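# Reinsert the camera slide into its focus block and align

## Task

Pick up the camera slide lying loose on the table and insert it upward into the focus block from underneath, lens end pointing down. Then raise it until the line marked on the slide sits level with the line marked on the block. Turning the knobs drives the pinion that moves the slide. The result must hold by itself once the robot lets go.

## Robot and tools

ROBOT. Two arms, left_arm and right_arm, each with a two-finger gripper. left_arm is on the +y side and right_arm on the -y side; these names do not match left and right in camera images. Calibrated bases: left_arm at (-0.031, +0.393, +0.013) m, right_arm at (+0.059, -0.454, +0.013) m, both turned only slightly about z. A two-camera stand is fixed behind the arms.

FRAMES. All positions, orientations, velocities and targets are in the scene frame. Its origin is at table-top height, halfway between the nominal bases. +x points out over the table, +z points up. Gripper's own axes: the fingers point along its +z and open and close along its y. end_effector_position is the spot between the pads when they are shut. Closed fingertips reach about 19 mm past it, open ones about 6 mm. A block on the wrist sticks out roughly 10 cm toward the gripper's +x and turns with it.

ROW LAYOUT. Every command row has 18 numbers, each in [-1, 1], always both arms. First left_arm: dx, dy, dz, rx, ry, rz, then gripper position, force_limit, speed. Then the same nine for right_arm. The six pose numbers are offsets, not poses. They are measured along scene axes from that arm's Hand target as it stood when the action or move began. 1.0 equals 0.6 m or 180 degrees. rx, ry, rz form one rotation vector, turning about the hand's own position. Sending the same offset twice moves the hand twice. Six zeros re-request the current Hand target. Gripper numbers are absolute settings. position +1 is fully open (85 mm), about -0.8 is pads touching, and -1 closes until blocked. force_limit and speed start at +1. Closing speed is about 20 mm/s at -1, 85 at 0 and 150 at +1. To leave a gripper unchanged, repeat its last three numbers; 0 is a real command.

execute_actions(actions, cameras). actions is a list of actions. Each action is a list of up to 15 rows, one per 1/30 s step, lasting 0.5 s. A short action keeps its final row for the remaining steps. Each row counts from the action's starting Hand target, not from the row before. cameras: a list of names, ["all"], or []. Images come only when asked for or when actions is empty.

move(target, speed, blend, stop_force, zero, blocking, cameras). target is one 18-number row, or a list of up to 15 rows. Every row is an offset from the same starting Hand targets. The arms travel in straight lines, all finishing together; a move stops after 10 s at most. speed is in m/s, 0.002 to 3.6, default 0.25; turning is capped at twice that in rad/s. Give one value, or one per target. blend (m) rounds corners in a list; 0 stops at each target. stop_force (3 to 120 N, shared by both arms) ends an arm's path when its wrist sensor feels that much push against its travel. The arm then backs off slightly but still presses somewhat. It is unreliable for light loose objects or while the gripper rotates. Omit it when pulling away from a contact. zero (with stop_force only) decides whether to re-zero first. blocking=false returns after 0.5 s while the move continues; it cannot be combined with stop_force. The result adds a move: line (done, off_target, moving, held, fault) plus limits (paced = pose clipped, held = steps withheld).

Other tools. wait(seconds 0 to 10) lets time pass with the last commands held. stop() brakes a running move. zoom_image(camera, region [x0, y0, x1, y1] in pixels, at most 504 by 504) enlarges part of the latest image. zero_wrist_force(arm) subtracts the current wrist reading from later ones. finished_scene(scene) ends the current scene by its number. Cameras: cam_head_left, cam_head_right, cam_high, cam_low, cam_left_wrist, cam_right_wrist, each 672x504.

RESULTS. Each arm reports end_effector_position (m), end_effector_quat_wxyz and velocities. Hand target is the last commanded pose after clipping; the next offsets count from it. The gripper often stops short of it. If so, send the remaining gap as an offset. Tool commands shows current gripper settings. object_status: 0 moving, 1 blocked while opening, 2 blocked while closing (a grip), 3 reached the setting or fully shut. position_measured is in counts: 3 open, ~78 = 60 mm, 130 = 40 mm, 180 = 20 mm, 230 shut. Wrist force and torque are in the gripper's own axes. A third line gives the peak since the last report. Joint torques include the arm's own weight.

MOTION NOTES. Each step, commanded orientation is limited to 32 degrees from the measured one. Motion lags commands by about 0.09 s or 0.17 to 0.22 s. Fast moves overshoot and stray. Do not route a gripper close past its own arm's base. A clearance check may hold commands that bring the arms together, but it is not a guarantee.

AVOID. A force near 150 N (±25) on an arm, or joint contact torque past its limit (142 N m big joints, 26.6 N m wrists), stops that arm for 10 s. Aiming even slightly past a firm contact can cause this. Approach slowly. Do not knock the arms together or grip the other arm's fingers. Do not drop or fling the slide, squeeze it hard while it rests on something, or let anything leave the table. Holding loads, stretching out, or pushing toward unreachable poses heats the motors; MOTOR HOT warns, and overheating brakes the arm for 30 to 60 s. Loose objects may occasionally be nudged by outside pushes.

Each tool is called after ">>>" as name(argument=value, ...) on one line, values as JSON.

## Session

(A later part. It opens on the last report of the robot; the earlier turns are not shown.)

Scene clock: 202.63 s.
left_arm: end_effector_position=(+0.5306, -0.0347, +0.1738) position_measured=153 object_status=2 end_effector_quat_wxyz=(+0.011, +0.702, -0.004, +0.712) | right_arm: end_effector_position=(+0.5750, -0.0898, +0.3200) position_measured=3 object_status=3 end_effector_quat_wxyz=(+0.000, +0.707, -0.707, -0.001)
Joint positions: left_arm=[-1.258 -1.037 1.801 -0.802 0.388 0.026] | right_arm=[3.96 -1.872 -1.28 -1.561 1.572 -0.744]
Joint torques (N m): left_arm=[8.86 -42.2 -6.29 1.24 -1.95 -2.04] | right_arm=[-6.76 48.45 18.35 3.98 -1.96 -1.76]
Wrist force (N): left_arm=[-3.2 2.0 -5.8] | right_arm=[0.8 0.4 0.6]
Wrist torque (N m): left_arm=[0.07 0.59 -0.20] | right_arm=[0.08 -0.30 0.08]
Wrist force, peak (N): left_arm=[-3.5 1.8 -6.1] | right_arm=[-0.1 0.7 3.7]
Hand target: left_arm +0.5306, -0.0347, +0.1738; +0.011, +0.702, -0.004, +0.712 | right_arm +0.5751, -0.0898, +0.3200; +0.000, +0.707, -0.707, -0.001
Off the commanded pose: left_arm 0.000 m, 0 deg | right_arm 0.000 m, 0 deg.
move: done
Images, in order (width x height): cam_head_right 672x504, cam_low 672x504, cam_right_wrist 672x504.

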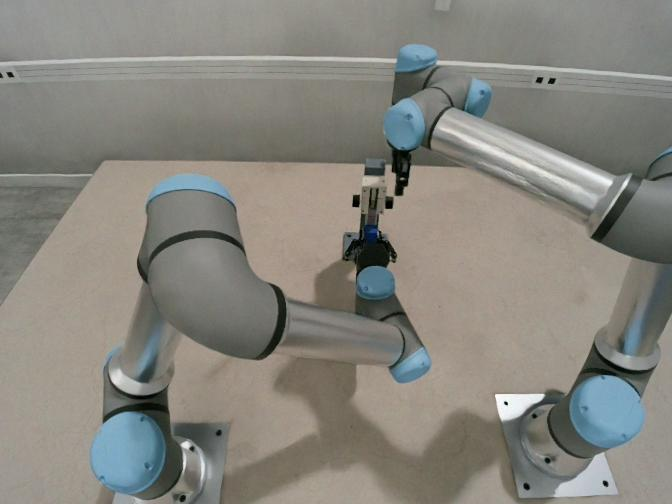

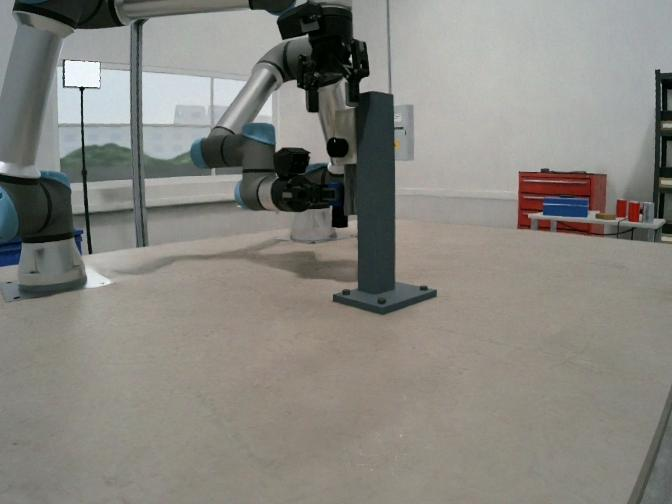

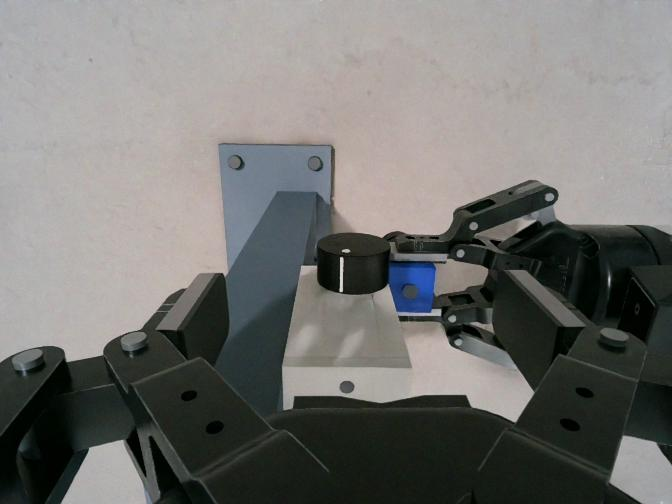

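>>> move(target=[[0,0,0,0,0,0,-1,0,-1,0,0.0058,-0.1142,0,0,0,1,1,1],[0,0,0,0,0,0,-1,0,-1,0,0.0058,-0.1142,0,-0.278,0,1,1,1]], speed=[0.1,0.25], cameras=["cam_right_wrist","cam_high","cam_low"])

Scene clock: 210.33 s.
left_arm: end_effector_position=(+0.5306, -0.0347, +0.1738) position_measured=153 object_status=2 end_effector_quat_wxyz=(+0.011, +0.702, -0.004, +0.712) | right_arm: end_effector_position=(+0.5750, -0.0863, +0.2514) position_measured=3 object_status=3 end_effector_quat_wxyz=(-0.299, +0.641, -0.641, +0.298)
Joint positions: left_arm=[-1.258 -1.037 1.801 -0.802 0.388 0.026] | right_arm=[4.266 -1.708 -2.043 -0.494 0.805 -0.629]
Joint torques (N m): left_arm=[5.14 -41.69 -6.29 1.29 -1.73 -2.11] | right_arm=[-0.53 37.05 25.33 4.52 -3.18 1.56]
Wrist force (N): left_arm=[-3.3 1.7 -5.6] | right_arm=[0.2 0.8 0.1]
Wrist torque (N m): left_arm=[0.03 0.59 -0.20] | right_arm=[0.41 -0.07 0.51]
Wrist force, peak (N): left_arm=[-3.6 1.7 -6.1] | right_arm=[0.3 0.3 2.5]
Hand target: left_arm +0.5306, -0.0347, +0.1738; +0.011, +0.702, -0.004, +0.712 | right_arm +0.5751, -0.0864, +0.2515; -0.299, +0.641, -0.641, +0.298
Off the commanded pose: left_arm 0.000 m, 0 deg | right_arm 0.000 m, 0 deg.
move: done
Images, in order (width x height): cam_high 672x504, cam_low 672x504, cam_right_wrist 672x504.

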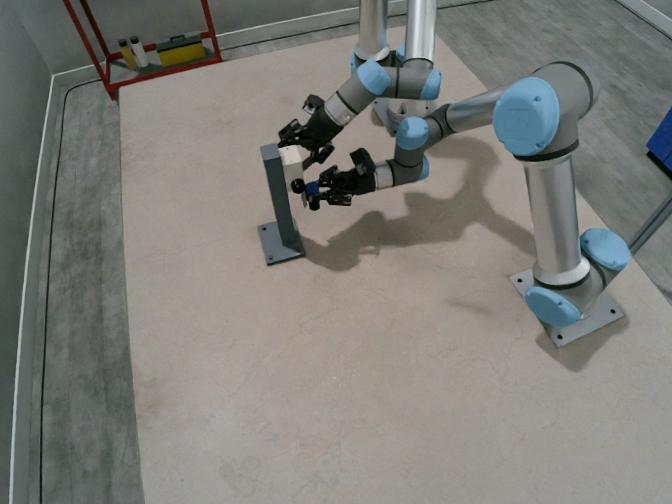

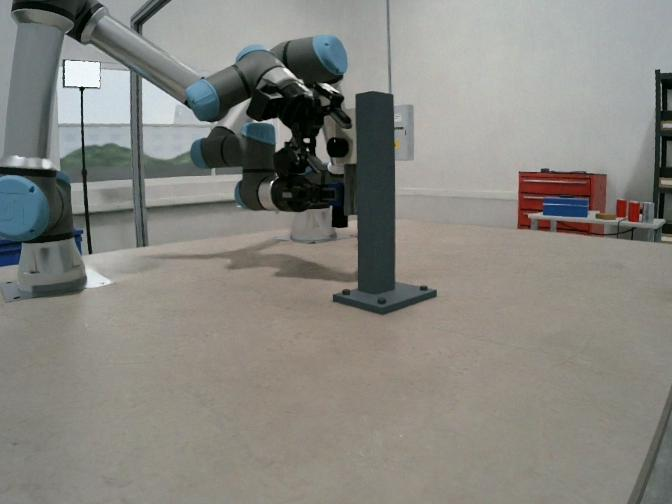

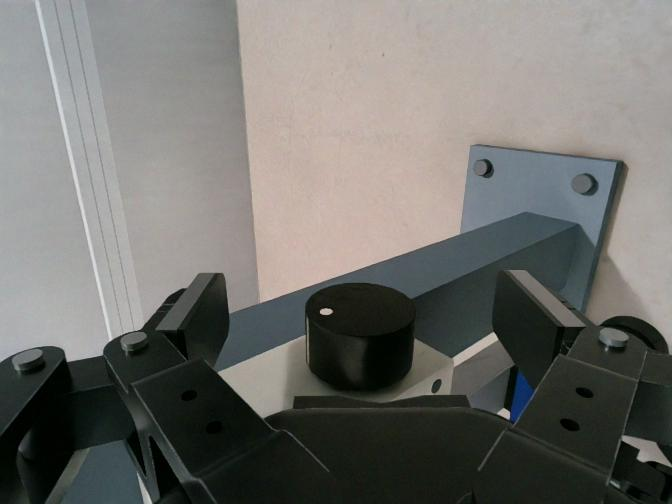

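>>> move(target=[0,0,0,0,0,0,-1,0,-1,0,0,0,0,0,0,-1,0,-1], cameras=["cam_right_wrist"])

Scene clock: 213.90 s.
left_arm: end_effector_position=(+0.5306, -0.0347, +0.1738) position_measured=153 object_status=2 end_effector_quat_wxyz=(+0.011, +0.702, -0.004, +0.712) | right_arm: end_effector_position=(+0.5751, -0.0864, +0.2515) position_measured=150 object_status=0 end_effector_quat_wxyz=(-0.299, +0.641, -0.641, +0.298)
Joint positions: left_arm=[-1.258 -1.037 1.801 -0.802 0.388 0.026] | right_arm=[4.266 -1.708 -2.043 -0.494 0.805 -0.629]
Joint torques (N m): left_arm=[2.64 -41.35 -7.15 1.41 -1.75 -2.23] | right_arm=[5.3 20.79 16.81 1.93 2.04 1.71]
Wrist force (N): left_arm=[-3.2 1.8 -5.7] | right_arm=[3.4 -6.0 -19.5]
Wrist torque (N m): left_arm=[0.04 0.58 -0.20] | right_arm=[0.42 -0.30 0.52]
Wrist force, peak (N): left_arm=[-3.2 1.9 -6.1] | right_arm=[2.9 -5.8 -19.9]
Hand target: left_arm +0.5306, -0.0347, +0.1738; +0.011, +0.702, -0.004, +0.712 | right_arm +0.5751, -0.0864, +0.2515; -0.299, +0.641, -0.641, +0.298
Off the commanded pose: left_arm 0.000 m, 0 deg | right_arm 0.000 m, 0 deg.
move: done
Images, in order (width x height): cam_right_wrist 672x504.

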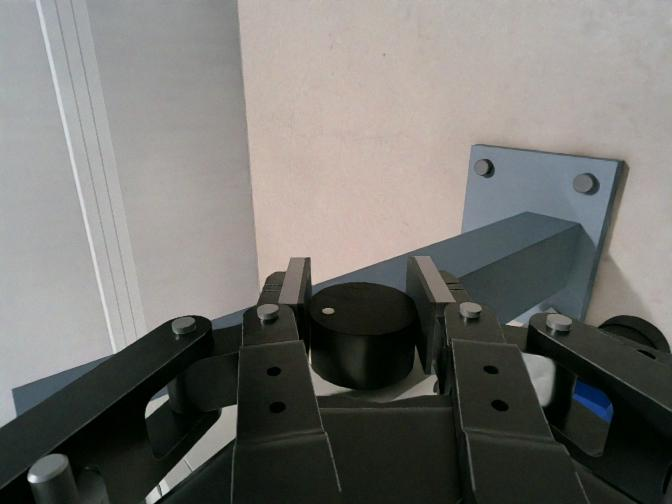

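>>> move(target=[0,0,0.0078,0,0,0,-1,0,-1,0,0,0,0,0.111,0,-1,0,-1], speed=0.1, stop_force=30, cameras=["cam_right_wrist","cam_left_wrist"])

>>> zoom_image(camera="cam_left_wrist", region=[300, 0, 450, 130])

Scene clock: 217.20 s.
left_arm: end_effector_position=(+0.5306, -0.0346, +0.1747) position_measured=153 object_status=2 end_effector_quat_wxyz=(+0.011, +0.702, -0.004, +0.712) | right_arm: end_effector_position=(+0.5751, -0.0864, +0.2515) position_measured=150 object_status=2 end_effector_quat_wxyz=(-0.183, +0.683, -0.683, +0.183)
Joint positions: left_arm=[-1.258 -1.038 1.8 -0.8 0.388 0.026] | right_arm=[4.144 -1.713 -1.824 -0.878 1.134 -0.626]
Joint torques (N m): left_arm=[2.96 -54.7 -15.4 -5.75 -1.9 -1.81] | right_arm=[4.47 29.22 8.99 1.36 0.09 1.42]
Wrist force (N): left_arm=[-38.3 8.8 -0.9] | right_arm=[6.0 5.0 -20.1]
Wrist torque (N m): left_arm=[0.10 1.15 -0.05] | right_arm=[0.22 -0.50 0.81]
Wrist force, peak (N): left_arm=[-39.3 7.4 -2.4] | right_arm=[9.1 7.4 -24.7]
Hand target: left_arm +0.5306, -0.0346, +0.1747; +0.011, +0.702, -0.004, +0.712 (not the last commanded pose) | right_arm +0.5751, -0.0864, +0.2515; -0.183, +0.683, -0.683, +0.183
Off the commanded pose: left_arm 0.004 m, 0 deg | right_arm 0.000 m, 0 deg.
move: contact (left_arm)
Images, in order (width x height): cam_left_wrist 672x504, cam_right_wrist 672x504.

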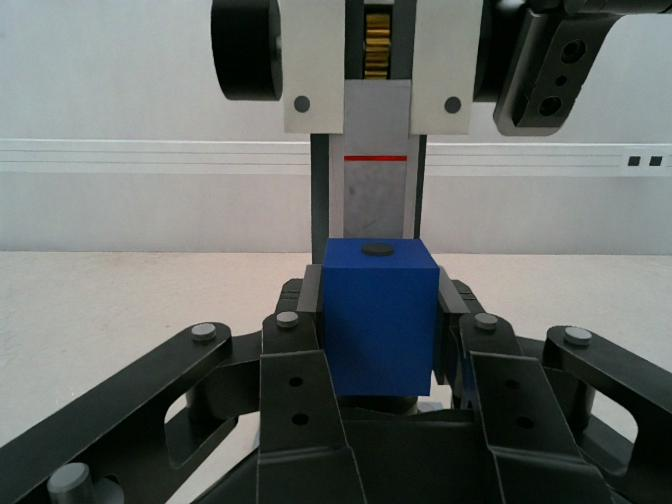

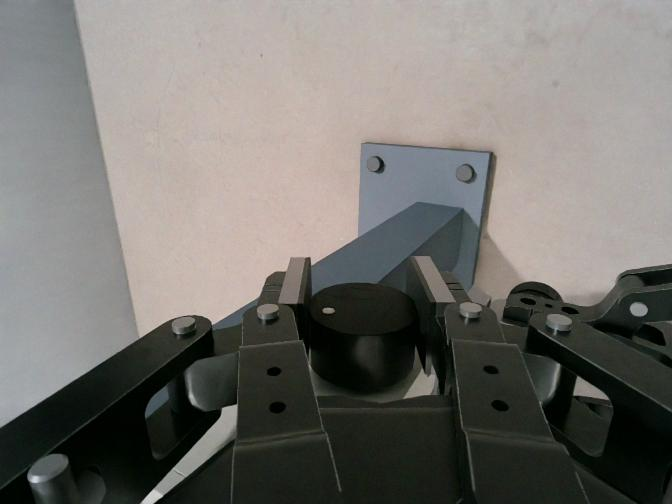

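Scaled by 3.360 from the camera's 672x504 image, which has a finer 960x720 frame.

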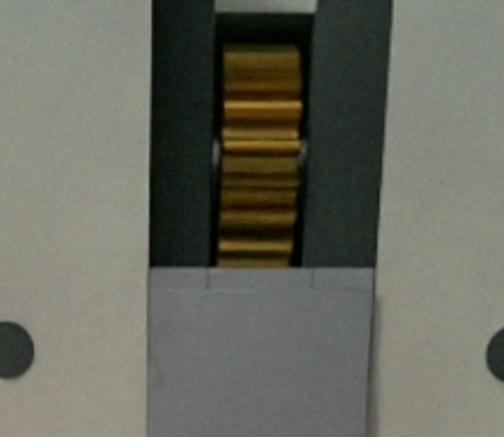

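>>> move(target=[0,0,0,0,0,0,-1,0,-1,0,0,0,0,0.06,0,-1,0,-1], speed=0.1)

>>> move(target=[0,0,0,0,0,0,-1,0,-1,0,0,0,0,0.06,0,-1,0,-1], speed=0.1, cameras=["cam_right_wrist","cam_left_wrist"])

>>> zoom_image(camera="cam_left_wrist", region=[300, 0, 450, 130])

Scene clock: 219.47 s.
left_arm: end_effector_position=(+0.5306, -0.0346, +0.1747) position_measured=153 object_status=2 end_effector_quat_wxyz=(+0.011, +0.702, -0.004, +0.712) | right_arm: end_effector_position=(+0.5751, -0.0864, +0.2515) position_measured=150 object_status=2 end_effector_quat_wxyz=(-0.118, +0.697, -0.697, +0.118)
Joint positions: left_arm=[-1.258 -1.038 1.8 -0.8 0.388 0.026] | right_arm=[4.076 -1.76 -1.689 -1.062 1.302 -0.655]
Joint torques (N m): left_arm=[2.24 -54.85 -15.45 -3.93 -1.69 -1.65] | right_arm=[2.99 31.04 13.42 3.74 -3.15 1]
Wrist force (N): left_arm=[-38.1 8.9 -0.7] | right_arm=[6.9 11.8 -19.7]
Wrist torque (N m): left_arm=[0.11 1.13 -0.04] | right_arm=[0.20 -0.62 0.80]
Wrist force, peak (N): left_arm=[-38.6 8.9 -0.9] | right_arm=[7.1 12.0 -20.5]
Hand target: left_arm +0.5306, -0.0346, +0.1747; +0.011, +0.702, -0.004, +0.712 | right_arm +0.5751, -0.0864, +0.2515; -0.118, +0.697, -0.697, +0.118
Off the commanded pose: left_arm 0.000 m, 0 deg | right_arm 0.000 m, 0 deg.
move: done

Scene clock: 220.83 s.
left_arm: end_effector_position=(+0.5306, -0.0346, +0.1747) position_measured=153 object_status=2 end_effector_quat_wxyz=(+0.011, +0.702, -0.004, +0.712) | right_arm: end_effector_position=(+0.5751, -0.0864, +0.2515) position_measured=150 object_status=2 end_effector_quat_wxyz=(-0.052, +0.705, -0.705, +0.051)
Joint positions: left_arm=[-1.258 -1.038 1.8 -0.8 0.388 0.026] | right_arm=[4.011 -1.827 -1.546 -1.245 1.459 -0.698]
Joint torques (N m): left_arm=[2.43 -54.15 -15.48 -2.91 -1.7 -1.78] | right_arm=[1.74 32.99 15.31 5.08 -3.89 1.26]
Wrist force (N): left_arm=[-38.0 8.6 -1.0] | right_arm=[6.5 17.1 -16.1]
Wrist torque (N m): left_arm=[0.07 1.11 -0.05] | right_arm=[0.20 -0.67 0.74]
Wrist force, peak (N): left_arm=[-38.5 8.7 -1.3] | right_arm=[6.3 17.1 -16.2]
Hand target: left_arm +0.5306, -0.0346, +0.1747; +0.011, +0.702, -0.004, +0.712 | right_arm +0.5751, -0.0864, +0.2515; -0.052, +0.705, -0.705, +0.051
Off the commanded pose: left_arm 0.000 m, 0 deg | right_arm 0.000 m, 0 deg.
move: done
Images, in order (width x height): cam_left_wrist 672x504, cam_right_wrist 672x504.

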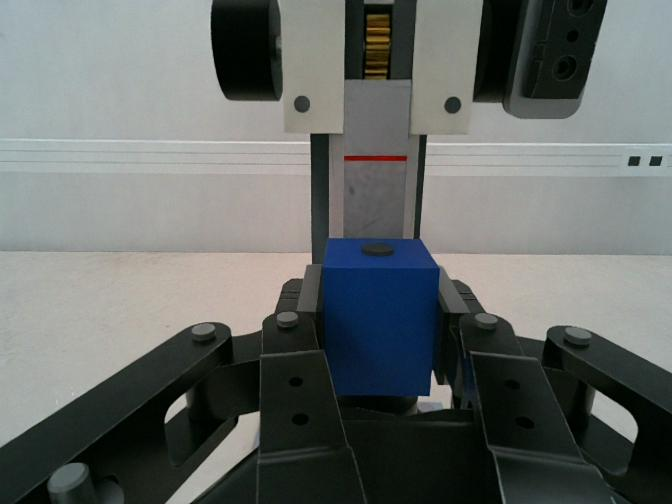

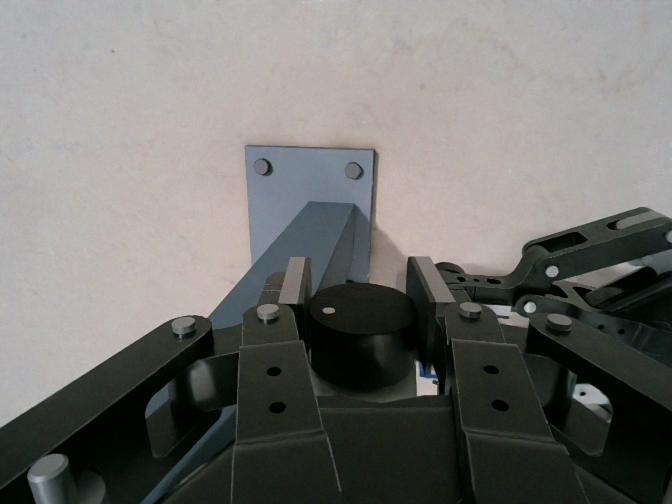

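Scaled by 3.360 from the camera's 672x504 image, which has a finer 960x720 frame.

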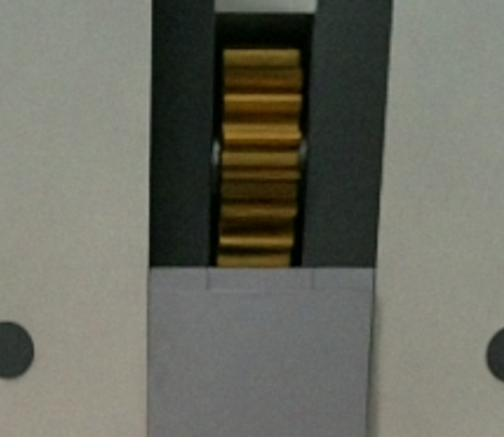

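>>> move(target=[0.0013,0,-0.003,0,-0.0045,0,-1,0,-1,0,0,0,0,0,0,-1,0,-1], speed=0.02, cameras=["cam_left_wrist"])

>>> zoom_image(camera="cam_left_wrist", region=[300, 0, 450, 130])

>>> zoom_image(camera="cam_left_wrist", region=[300, 120, 450, 250])

Scene clock: 223.53 s.
left_arm: end_effector_position=(+0.5314, -0.0346, +0.1728) position_measured=153 object_status=2 end_effector_quat_wxyz=(+0.011, +0.697, -0.004, +0.717) end_effector_velocity=(+0.000, +0.001, -0.001) end_effector_angular_velocity=(+0.001, +0.002, +0.001) | right_arm: end_effector_position=(+0.5751, -0.0864, +0.2515) position_measured=150 object_status=2 end_effector_quat_wxyz=(-0.052, +0.705, -0.705, +0.051)
Joint positions: left_arm=[-1.256 -1.034 1.813 -0.854 0.39 0.061] | right_arm=[4.011 -1.827 -1.546 -1.245 1.459 -0.698]
Joint velocities: left_arm=[0 0 -0.001 0.007 -0.001 -0.005] | right_arm=[within noise]
Joint torques (N m): left_arm=[14.62 -43.05 -20.38 2.03 0.16 -2.26] | right_arm=[5.07 36.83 12.56 4.15 -1.22 0.72]
Wrist force (N): left_arm=[-4.6 3.8 -1.1] | right_arm=[5.8 14.1 -14.3]
Wrist torque (N m): left_arm=[0.14 0.37 -0.09] | right_arm=[0.11 -0.64 0.78]
Wrist force, peak (N): left_arm=[-38.7 8.8 -0.8] | right_arm=[6.5 16.9 -16.0]
Hand target: left_arm +0.5314, -0.0346, +0.1729; +0.011, +0.697, -0.004, +0.717 | right_arm +0.5751, -0.0864, +0.2515; -0.052, +0.705, -0.705, +0.051
Off the commanded pose: left_arm 0.000 m, 0 deg | right_arm 0.000 m, 0 deg.
move: done
Images, in order (width x height): cam_left_wrist 672x504.

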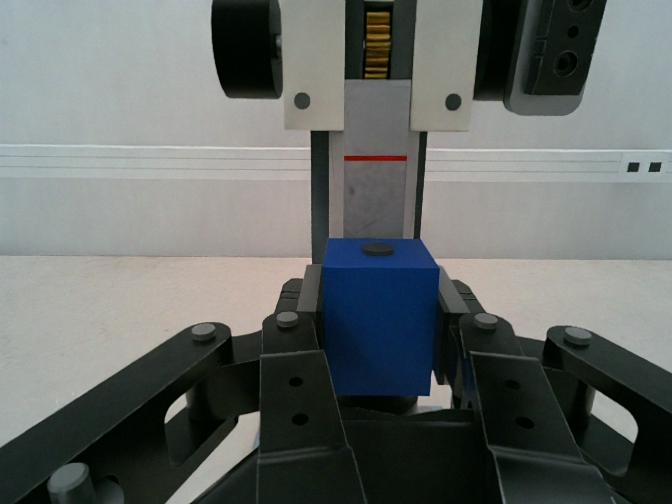

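Scaled by 3.360 from the camera's 672x504 image, which has a finer 960x720 frame.

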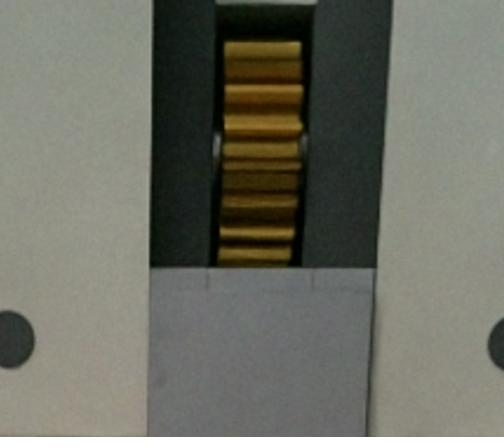

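Scaled by 3.360 from the camera's 672x504 image, which has a finer 960x720 frame.

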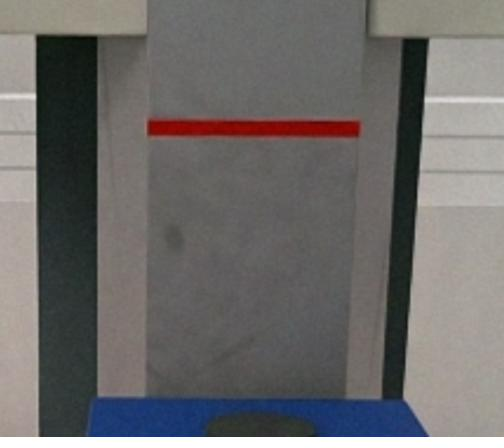

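>>> move(target=[0,-0.0004,-0.001,0,0,0,-1,0,-1,0,0,0,0,0,0,-1,0,-1], speed=0.02)

>>> move(target=[0,0,0.02,0,0,0,-1,0,-1,0,0,0,0,0,0,-1,0,-1], speed=0.008, stop_force=20)

Scene clock: 225.70 s.
left_arm: end_effector_position=(+0.5314, -0.0348, +0.1723) position_measured=153 object_status=2 end_effector_quat_wxyz=(+0.011, +0.697, -0.004, +0.717) | right_arm: end_effector_position=(+0.5751, -0.0864, +0.2515) position_measured=150 object_status=2 end_effector_quat_wxyz=(-0.052, +0.705, -0.705, +0.051)
Joint positions: left_arm=[-1.257 -1.033 1.813 -0.855 0.39 0.061] | right_arm=[4.011 -1.827 -1.546 -1.245 1.459 -0.698]
Joint torques (N m): left_arm=[-11.76 -36.52 -33.62 -4.03 -1.5 -1.57] | right_arm=[3.99 36.11 11.74 5.69 -2.88 1.3]
Wrist force (N): left_arm=[-5.0 -0.2 -3.7] | right_arm=[5.4 14.6 -14.4]
Wrist torque (N m): left_arm=[0.21 0.57 -0.29] | right_arm=[0.19 -0.58 0.77]
Wrist force, peak (N): left_arm=[-6.5 3.0 -2.1] | right_arm=[5.6 14.9 -14.7]
Hand target: left_arm +0.5314, -0.0348, +0.1723; +0.011, +0.697, -0.004, +0.717 | right_arm +0.5751, -0.0864, +0.2515; -0.052, +0.705, -0.705, +0.051
Off the commanded pose: left_arm 0.000 m, 0 deg | right_arm 0.000 m, 0 deg.
move: done

Scene clock: 227.83 s.
left_arm: end_effector_position=(+0.5314, -0.0349, +0.1829) position_measured=153 object_status=2 end_effector_quat_wxyz=(+0.011, +0.697, -0.004, +0.717) | right_arm: end_effector_position=(+0.5751, -0.0864, +0.2515) position_measured=150 object_status=2 end_effector_quat_wxyz=(-0.052, +0.705, -0.705, +0.051)
Joint positions: left_arm=[-1.257 -1.051 1.807 -0.83 0.39 0.061] | right_arm=[4.011 -1.827 -1.546 -1.245 1.459 -0.698]
Joint torques (N m): left_arm=[-1.6 -47.75 -23.1 -7.03 1.35 1.74] | right_arm=[4.18 34.71 12.92 5.45 -3.92 1.28]
Wrist force (N): left_arm=[-28.7 -2.4 -11.0] | right_arm=[5.3 14.2 -14.6]
Wrist torque (N m): left_arm=[0.24 0.87 -0.22] | right_arm=[0.11 -0.59 0.79]
Wrist force, peak (N): left_arm=[-33.2 -0.5 -13.2] | right_arm=[5.6 14.8 -14.4]
Hand target: left_arm +0.5314, -0.0348, +0.1829; +0.011, +0.697, -0.004, +0.717 (not the last commanded pose) | right_arm +0.5751, -0.0864, +0.2515; -0.052, +0.705, -0.705, +0.051
Off the commanded pose: left_arm 0.001 m, 0 deg | right_arm 0.000 m, 0 deg.
move: contact (left_arm)

>>> move(target=[[-0.0007,0,-0.0008,0,-0.002,0,-1,0,-1,0,0,0,0,0,0,0.2,0,1],[-0.0007,0,-0.0008,0,-0.002,0,-1,0,-1,0,0,0,0,-0.25,0,0.2,0,1],[-0.0007,0,-0.0008,0,-0.002,0,-1,0,-1,0,0,0,0,-0.25,0,-1,0,-1]], speed=0.3, cameras=["cam_right_wrist","cam_left_wrist"])

>>> zoom_image(camera="cam_left_wrist", region=[300, 0, 450, 130])

Scene clock: 232.67 s.
left_arm: end_effector_position=(+0.5309, -0.0348, +0.1824) position_measured=153 object_status=2 end_effector_quat_wxyz=(+0.011, +0.695, -0.005, +0.719) | right_arm: end_effector_position=(+0.5751, -0.0864, +0.2516) position_measured=150 object_status=0 end_effector_quat_wxyz=(-0.318, +0.632, -0.632, +0.317)
Joint positions: left_arm=[-1.257 -1.05 1.814 -0.854 0.39 0.076] | right_arm=[4.284 -1.721 -2.075 -0.415 0.748 -0.642]
Joint torques (N m): left_arm=[-23.98 -33.46 -12.3 3.51 -2.43 -2.36] | right_arm=[4.57 19.53 13.91 -0.87 1.97 1]
Wrist force (N): left_arm=[-0.5 4.6 32.4] | right_arm=[6.0 -4.4 -23.0]
Wrist torque (N m): left_arm=[0.08 -0.43 -0.10] | right_arm=[0.65 -0.42 0.50]
Wrist force, peak (N): left_arm=[-0.6 4.8 33.0] | right_arm=[6.0 -4.0 -23.7]
Hand target: left_arm +0.5309, -0.0348, +0.1824; +0.011, +0.695, -0.005, +0.719 | right_arm +0.5751, -0.0864, +0.2515; -0.318, +0.632, -0.632, +0.317
Off the commanded pose: left_arm 0.000 m, 0 deg | right_arm 0.000 m, 0 deg.
move: done
Images, in order (width x height): cam_left_wrist 672x504, cam_right_wrist 672x504.

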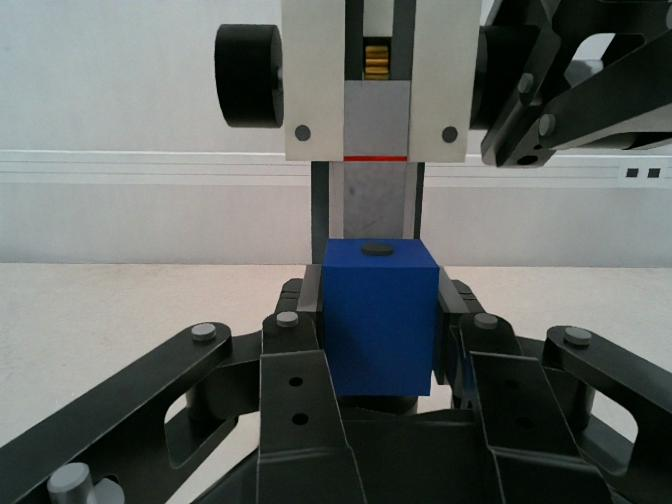

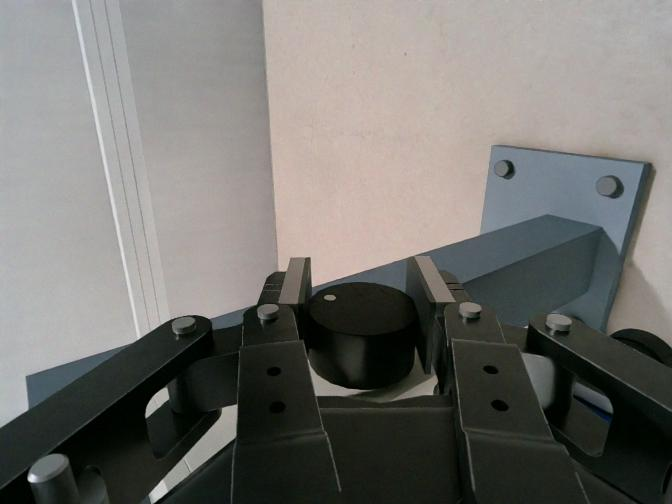

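Scaled by 3.360 from the camera's 672x504 image, which has a finer 960x720 frame.

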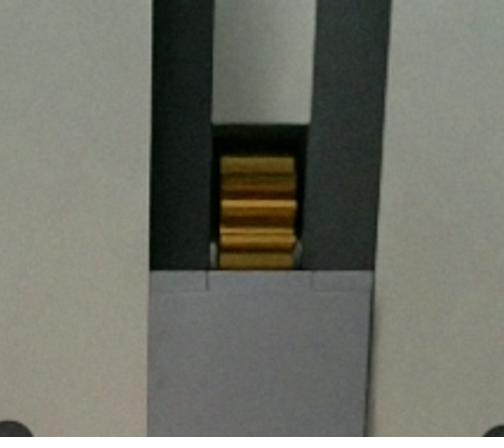

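>>> move(target=[0.0005,0,0,0,0.0016,0,-1,0,-1,0,0,0,0,0,0,-1,0,-1], speed=0.02)

>>> move(target=[0,0,0.008,0,0,0,-1,0,-1,0,0,0,0,0.14,0,-1,0,-1], speed=0.1, stop_force=25, cameras=["cam_right_wrist","cam_left_wrist"])

>>> zoom_image(camera="cam_left_wrist", region=[300, 0, 450, 130])

Scene clock: 235.83 s.
left_arm: end_effector_position=(+0.5312, -0.0348, +0.1823) position_measured=153 object_status=2 end_effector_quat_wxyz=(+0.011, +0.697, -0.005, +0.717) | right_arm: end_effector_position=(+0.5751, -0.0864, +0.2515) position_measured=150 object_status=2 end_effector_quat_wxyz=(-0.318, +0.632, -0.632, +0.317)
Joint positions: left_arm=[-1.257 -1.05 1.808 -0.836 0.39 0.063] | right_arm=[4.284 -1.721 -2.075 -0.415 0.748 -0.642]
Joint torques (N m): left_arm=[12.89 -35.94 -29.94 -2.75 1.18 0.62] | right_arm=[-7.68 7.3 11.71 -0.82 2.43 0.55]
Wrist force (N): left_arm=[-4.1 -0.8 1.6] | right_arm=[6.0 -5.0 -23.1]
Wrist torque (N m): left_arm=[0.22 0.32 -0.30] | right_arm=[0.62 -0.41 0.52]
Wrist force, peak (N): left_arm=[1.3 5.4 33.7] | right_arm=[5.9 -4.7 -23.6]
Hand target: left_arm +0.5312, -0.0348, +0.1824; +0.011, +0.697, -0.004, +0.717 | right_arm +0.5751, -0.0864, +0.2515; -0.318, +0.632, -0.632, +0.317
Off the commanded pose: left_arm 0.000 m, 0 deg | right_arm 0.000 m, 0 deg.
move: done

Scene clock: 239.13 s.
left_arm: end_effector_position=(+0.5312, -0.0348, +0.1835) position_measured=153 object_status=2 end_effector_quat_wxyz=(+0.010, +0.697, -0.005, +0.717) | right_arm: end_effector_position=(+0.5751, -0.0864, +0.2515) position_measured=150 object_status=2 end_effector_quat_wxyz=(-0.172, +0.686, -0.686, +0.172)
Joint positions: left_arm=[-1.257 -1.052 1.808 -0.833 0.39 0.064] | right_arm=[4.133 -1.719 -1.802 -0.909 1.163 -0.63]
Joint torques (N m): left_arm=[-42.65 -19.82 11.72 6.46 -1.02 -2.31] | right_arm=[6.21 35.81 11.06 0.62 1.4 1.41]
Wrist force (N): left_arm=[30.6 -3.6 67.1] | right_arm=[-0.4 2.9 -5.1]
Wrist torque (N m): left_arm=[-0.14 -0.18 0.50] | right_arm=[2.14 -0.13 0.55]
Wrist force, peak (N): left_arm=[30.6 -3.6 67.1] | right_arm=[7.1 -10.4 -28.5]
Hand target: left_arm +0.5312, -0.0348, +0.1835; +0.010, +0.697, -0.005, +0.717 (not the last commanded pose) | right_arm +0.5751, -0.0864, +0.2515; -0.172, +0.686, -0.686, +0.172
Off the commanded pose: left_arm 0.004 m, 0 deg | right_arm 0.000 m, 0 deg.
move: contact (left_arm)
Images, in order (width x height): cam_left_wrist 672x504, cam_right_wrist 672x504.

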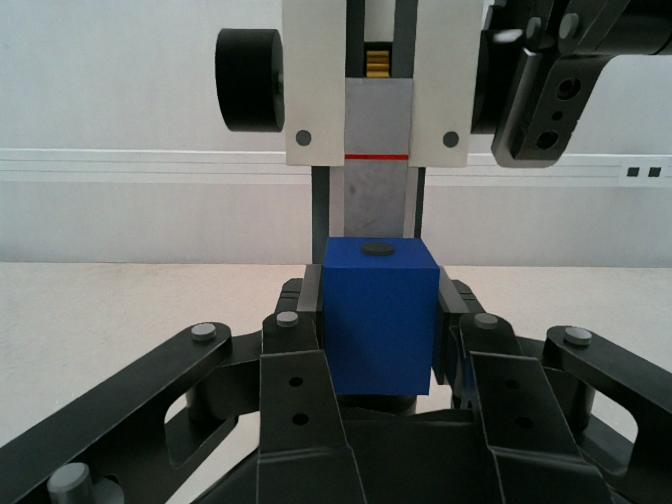

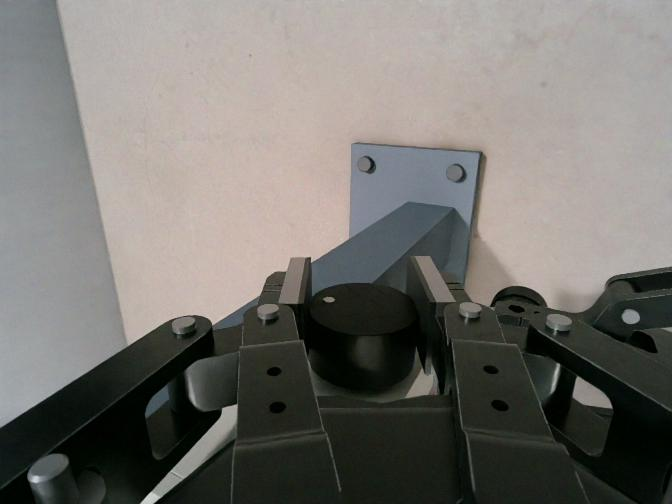

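Scaled by 3.360 from the camera's 672x504 image, which has a finer 960x720 frame.

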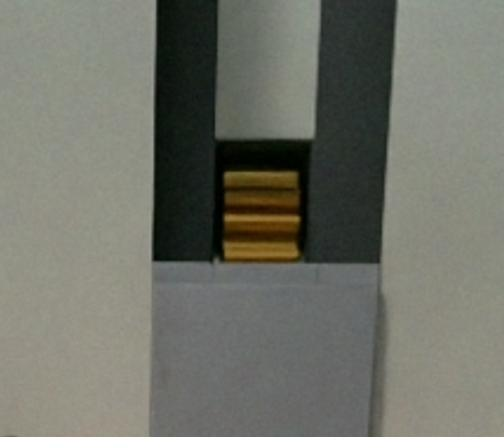

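>>> move(target=[[0,0,0,0,0,0,0.3,0,-0.5,0,0,0,0,0,0,-1,0,-1],[-0.2,0,0,0,0,0,0.3,0,-0.5,0,0,0,0,0,0,-1,0,-1],[-0.35,0.1,0,0,0,0,0.3,0,-0.5,0,0,0,0,0,0,-1,0,-1]], speed=0.15, cameras=["cam_right_wrist","cam_left_wrist","cam_head_right","cam_low"])

>>> zoom_image(camera="cam_left_wrist", region=[260, 20, 520, 240])

Scene clock: 243.83 s.
left_arm: end_effector_position=(+0.3211, +0.0251, +0.1835) position_measured=91 object_status=3 end_effector_quat_wxyz=(+0.010, +0.697, -0.004, +0.717) | right_arm: end_effector_position=(+0.5751, -0.0864, +0.2515) position_measured=150 object_status=2 end_effector_quat_wxyz=(-0.172, +0.686, -0.686, +0.172)
Joint positions: left_arm=[-1.731 -1.245 2.142 -0.588 -0.09 -0.315] | right_arm=[4.133 -1.719 -1.802 -0.909 1.163 -0.63]
Joint torques (N m): left_arm=[7.68 -30.7 -0.2 1.92 -1.5 -2.05] | right_arm=[-0.41 20.09 17.71 3.87 -2.71 0.77]
Wrist force (N): left_arm=[-0.7 0.1 -0.9] | right_arm=[1.4 2.4 -7.4]
Wrist torque (N m): left_arm=[0.20 0.27 -0.38] | right_arm=[0.49 -0.23 0.56]
Wrist force, peak (N): left_arm=[30.6 -3.7 67.4] | right_arm=[1.2 3.0 -7.9]
Hand target: left_arm +0.3212, +0.0252, +0.1835; +0.010, +0.697, -0.005, +0.717 | right_arm +0.5751, -0.0864, +0.2515; -0.172, +0.686, -0.686, +0.172
Off the commanded pose: left_arm 0.000 m, 0 deg | right_arm 0.000 m, 0 deg.
move: done
Images, in order (width x height): cam_head_right 672x504, cam_low 672x504, cam_left_wrist 672x504, cam_right_wrist 672x504.

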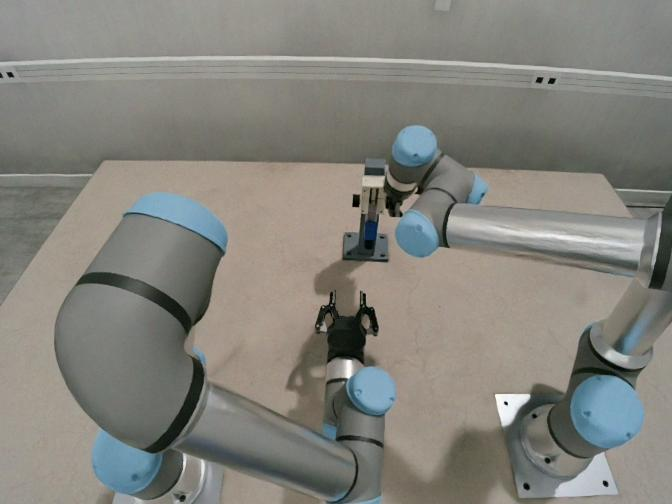

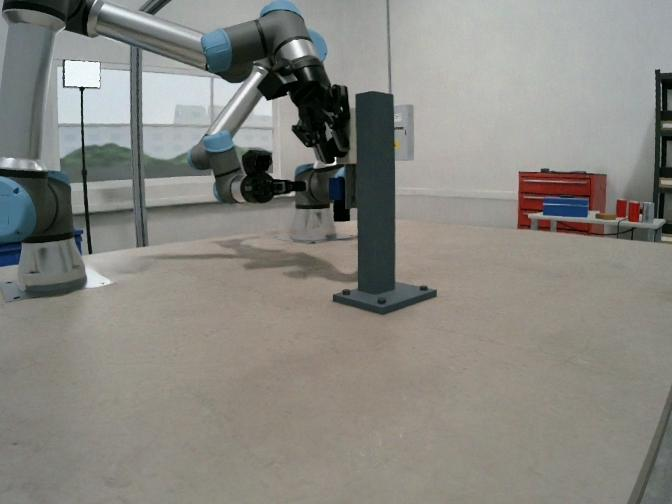

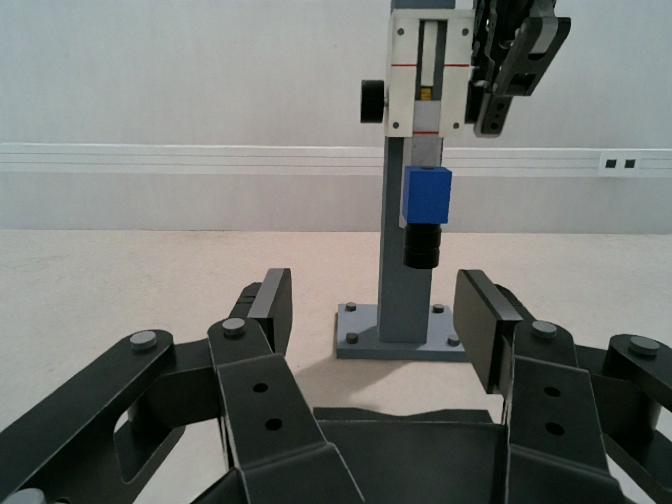

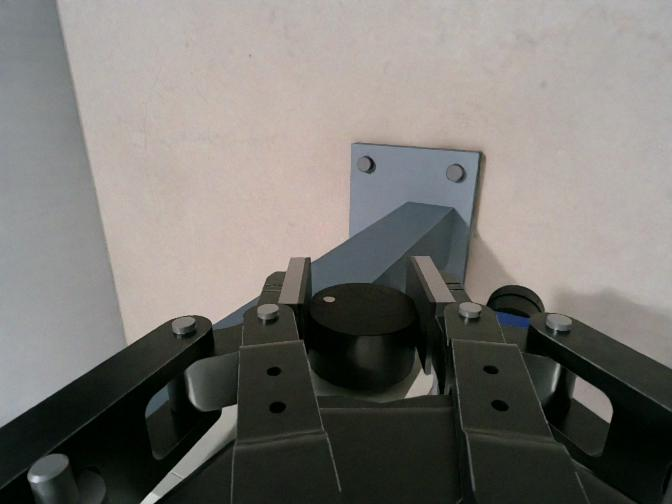

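Scaled by 1.938 from the camera's 672x504 image, which has a finer 960x720 frame.

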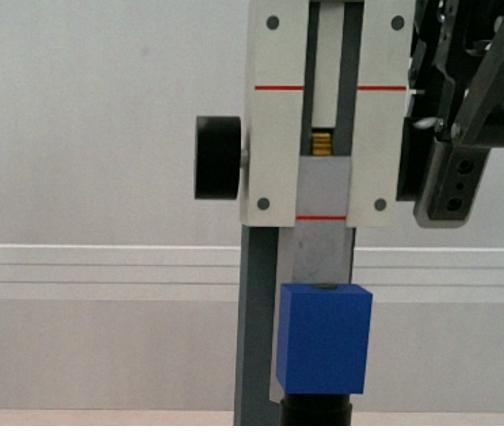

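>>> move(target=[0,0,0,0,0,0,0.3,0,-0.5,0,0,0,0,0.2,0,-1,0,-1], speed=0.3, cameras=["cam_left_wrist"])

>>> zoom_image(camera="cam_left_wrist", region=[260, 0, 520, 220])

>>> move(target=[[0,0,0,0,0,0,0.3,0,-0.5,0,0,0,0,0,0,0.2,0,1],[0,0,0,0,0,0,0.3,0,-0.5,0,0,0,0,-0.49,0,0.2,0,1],[0,0,0,0,0,0,0.3,0,-0.5,0,0,0,0,-0.49,0,-1,0,-1]], speed=0.5, cameras=["cam_left_wrist","cam_right_wrist"])

>>> zoom_image(camera="cam_left_wrist", region=[260, 0, 520, 220])

Scene clock: 247.13 s.
left_arm: end_effector_position=(+0.3212, +0.0252, +0.1835) position_measured=91 object_status=3 end_effector_quat_wxyz=(+0.010, +0.697, -0.004, +0.717) | right_arm: end_effector_position=(+0.5751, -0.0864, +0.2515) position_measured=150 object_status=2 end_effector_quat_wxyz=(+0.048, +0.705, -0.706, -0.048)
Joint positions: left_arm=[-1.731 -1.245 2.142 -0.588 -0.09 -0.316] | right_arm=[3.924 -1.96 -1.317 -1.531 1.668 -0.784]
Joint torques (N m): left_arm=[14 -35.13 -0.82 4.6 0.82 -1.84] | right_arm=[-3.01 31.84 36.09 5.78 -1.71 0.76]
Wrist force (N): left_arm=[-0.9 0.3 -0.6] | right_arm=[5.4 23.4 -0.5]
Wrist torque (N m): left_arm=[0.23 0.31 -0.36] | right_arm=[0.13 -0.50 0.17]
Wrist force, peak (N): left_arm=[-1.2 0.4 -0.9] | right_arm=[-21.1 -12.8 23.2]
Hand target: left_arm +0.3212, +0.0252, +0.1835; +0.010, +0.697, -0.004, +0.717 | right_arm +0.5751, -0.0864, +0.2515; +0.048, +0.705, -0.705, -0.048
Off the commanded pose: left_arm 0.000 m, 0 deg | right_arm 0.000 m, 0 deg.
move: done
Images, in order (width x height): cam_left_wrist 672x504.

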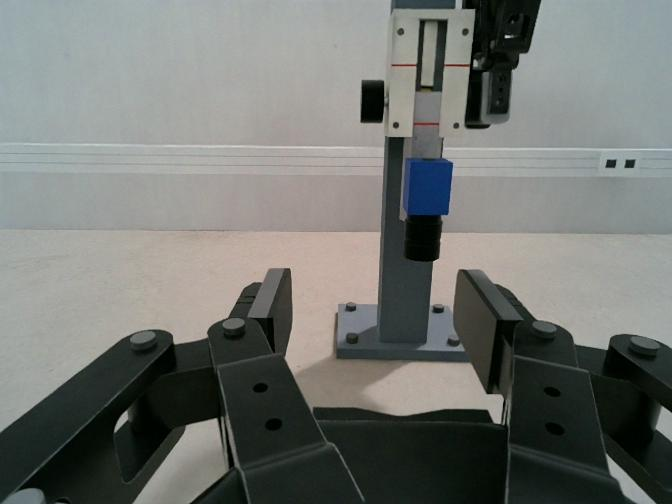

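Scaled by 1.938 from the camera's 672x504 image, which has a finer 960x720 frame.

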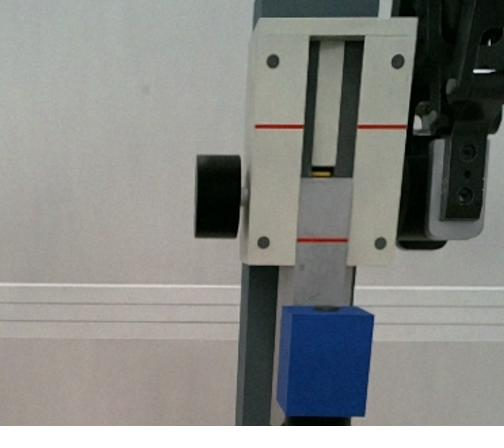

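Scene clock: 251.23 s.
left_arm: end_effector_position=(+0.3212, +0.0252, +0.1835) position_measured=91 object_status=3 end_effector_quat_wxyz=(+0.010, +0.697, -0.004, +0.717) | right_arm: end_effector_position=(+0.5750, -0.0864, +0.2516) position_measured=150 object_status=0 end_effector_quat_wxyz=(-0.457, +0.540, -0.540, +0.456)
Joint positions: left_arm=[-1.731 -1.245 2.142 -0.588 -0.09 -0.316] | right_arm=[4.383 -2.055 -2.16 0.581 0.361 -1.105]
Joint torques (N m): left_arm=[14.21 -33.81 -0.96 4.37 0.84 -1.79] | right_arm=[-0.71 15.75 2.8 -2.48 -0.6 -1.88]
Wrist force (N): left_arm=[-1.1 0.4 -0.7] | right_arm=[-0.4 -17.2 -24.2]
Wrist torque (N m): left_arm=[0.24 0.34 -0.36] | right_arm=[0.71 -0.02 0.46]
Wrist force, peak (N): left_arm=[-1.3 0.5 -0.8] | right_arm=[-0.7 -17.0 -24.5]
Hand target: left_arm +0.3212, +0.0252, +0.1835; +0.010, +0.697, -0.004, +0.717 | right_arm +0.5751, -0.0864, +0.2515; -0.456, +0.540, -0.540, +0.456
Off the commanded pose: left_arm 0.000 m, 0 deg | right_arm 0.000 m, 0 deg.
move: done
Images, in order (width x height): cam_left_wrist 672x504, cam_right_wrist 672x504.

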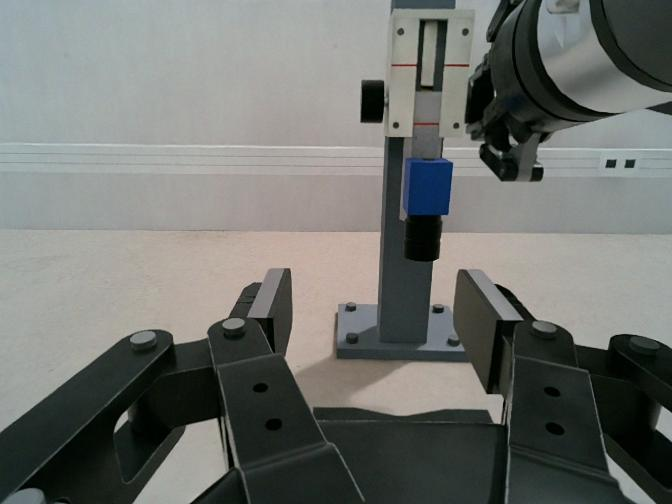

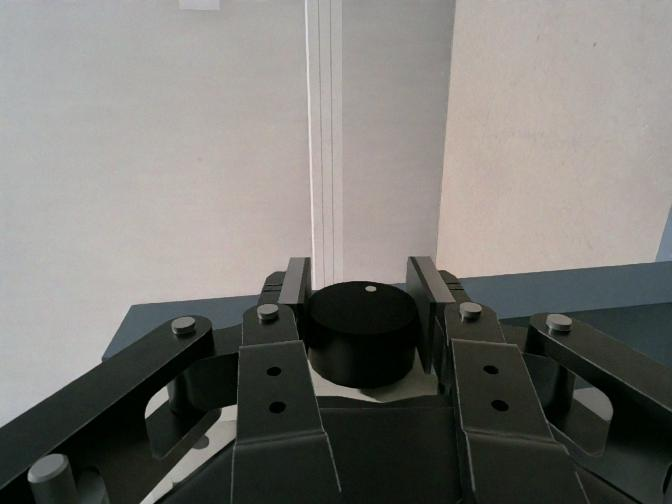

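Scaled by 1.938 from the camera's 672x504 image, which has a finer 960x720 frame.

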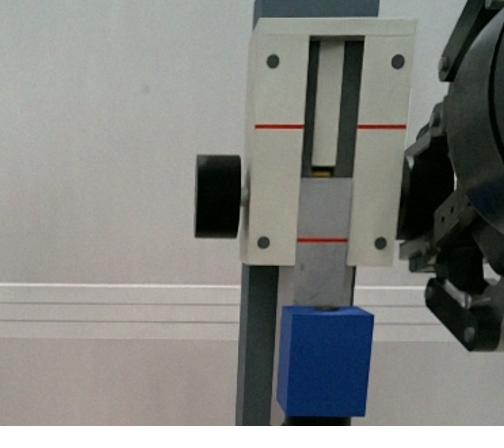

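>>> move(target=[[0,0,0,0,0,0,0.3,0,-0.5,0,0,0,0,0.49,0,-1,0,-1],[0,0,0,0,0,0,0.3,0,-0.5,0,0,0,0,0.49,0,0.2,0,1],[0,0,0,0,0,0,0.3,0,-0.5,0,0,0,0,0,0,0.2,0,1],[0,0,0,0,0,0,0.3,0,-0.5,0,0,0,0,0,0,-1,0,-1]], speed=[0.4,0.5,0.5,0.5], cameras=["cam_left_wrist"])

>>> zoom_image(camera="cam_left_wrist", region=[260, 0, 520, 220])

Scene clock: 252.93 s.
left_arm: end_effector_position=(+0.3212, +0.0252, +0.1835) position_measured=91 object_status=3 end_effector_quat_wxyz=(+0.010, +0.697, -0.004, +0.717) | right_arm: end_effector_position=(+0.5742, -0.0873, +0.2523) position_measured=150 object_status=2 end_effector_quat_wxyz=(-0.434, +0.563, -0.560, +0.426)
Joint positions: left_arm=[-1.731 -1.245 2.142 -0.588 -0.09 -0.316] | right_arm=[4.37 -1.946 -2.191 0.321 0.432 -0.937]
Joint torques (N m): left_arm=[14.63 -34.12 -0.9 4.31 0.92 -1.9] | right_arm=[0.27 32.87 15.27 1.92 -1.55 0.06]
Wrist force (N): left_arm=[-0.9 0.6 -0.6] | right_arm=[-18.1 -3.9 4.5]
Wrist torque (N m): left_arm=[0.27 0.30 -0.36] | right_arm=[0.54 0.80 0.08]
Wrist force, peak (N): left_arm=[-1.1 0.5 -0.9] | right_arm=[-81.9 -83.9 30.9]
Hand target: left_arm +0.3212, +0.0252, +0.1835; +0.010, +0.697, -0.004, +0.717 | right_arm +0.5742, -0.0873, +0.2523; -0.434, +0.563, -0.560, +0.426 (not the last commanded pose)
Tool commands: left_gripper/position=+0.3 left_gripper/force_limit=+0.0 left_gripper/speed=-0.5 right_gripper/position=-1.0 right_gripper/force_limit=+0.003922 right_gripper/speed=-1.0
Off the commanded pose: left_arm 0.000 m, 0 deg | right_arm 0.001 m, 6 deg.
FORCE FAULT: contact force on the right arm reached its limit, and that arm stopped. The contact can be on any part of that arm, not only on its tool. That arm's remaining commands of this call were not run. That arm is still stopped at the end of this call. That arm stays stopped for about 10 more seconds. Until then a move that you send moves the other arm only, and its call returns only when the move has ended. Once the stop has ended, the next robot result says so. If the stop ends while you think or write, that arm runs what you send next, counted from a new Hand target: where the arm stands when the stop ends. While its stop runs, that arm takes no new command, but its gripper still runs the gripper command that each later call begins with. Until it ends, the stop uses up actions while you think or wait. An arm that is not stopped still takes commands.
move: fault (right_arm); path passed 0 of 4 targets; target 2's new numbers were not sent; target 4's new numbers were not sent
Images, in order (width x height): cam_left_wrist 672x504.

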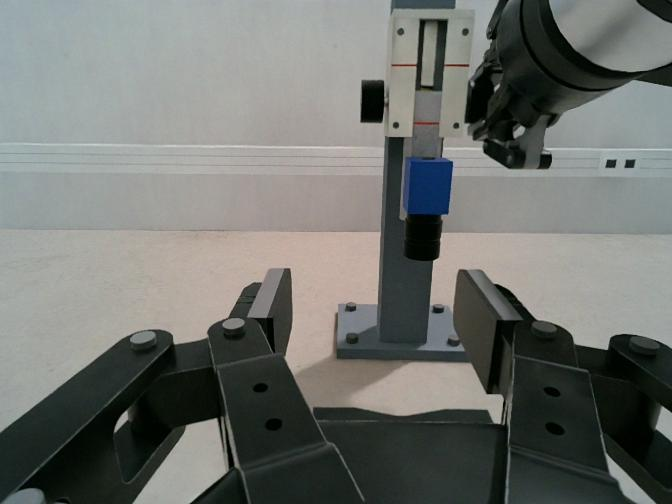

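Scaled by 1.938 from the camera's 672x504 image, which has a finer 960x720 frame.

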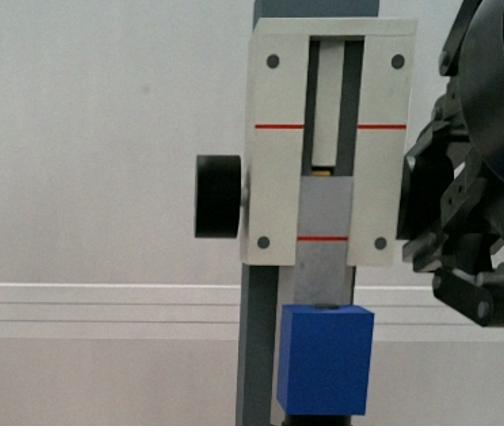

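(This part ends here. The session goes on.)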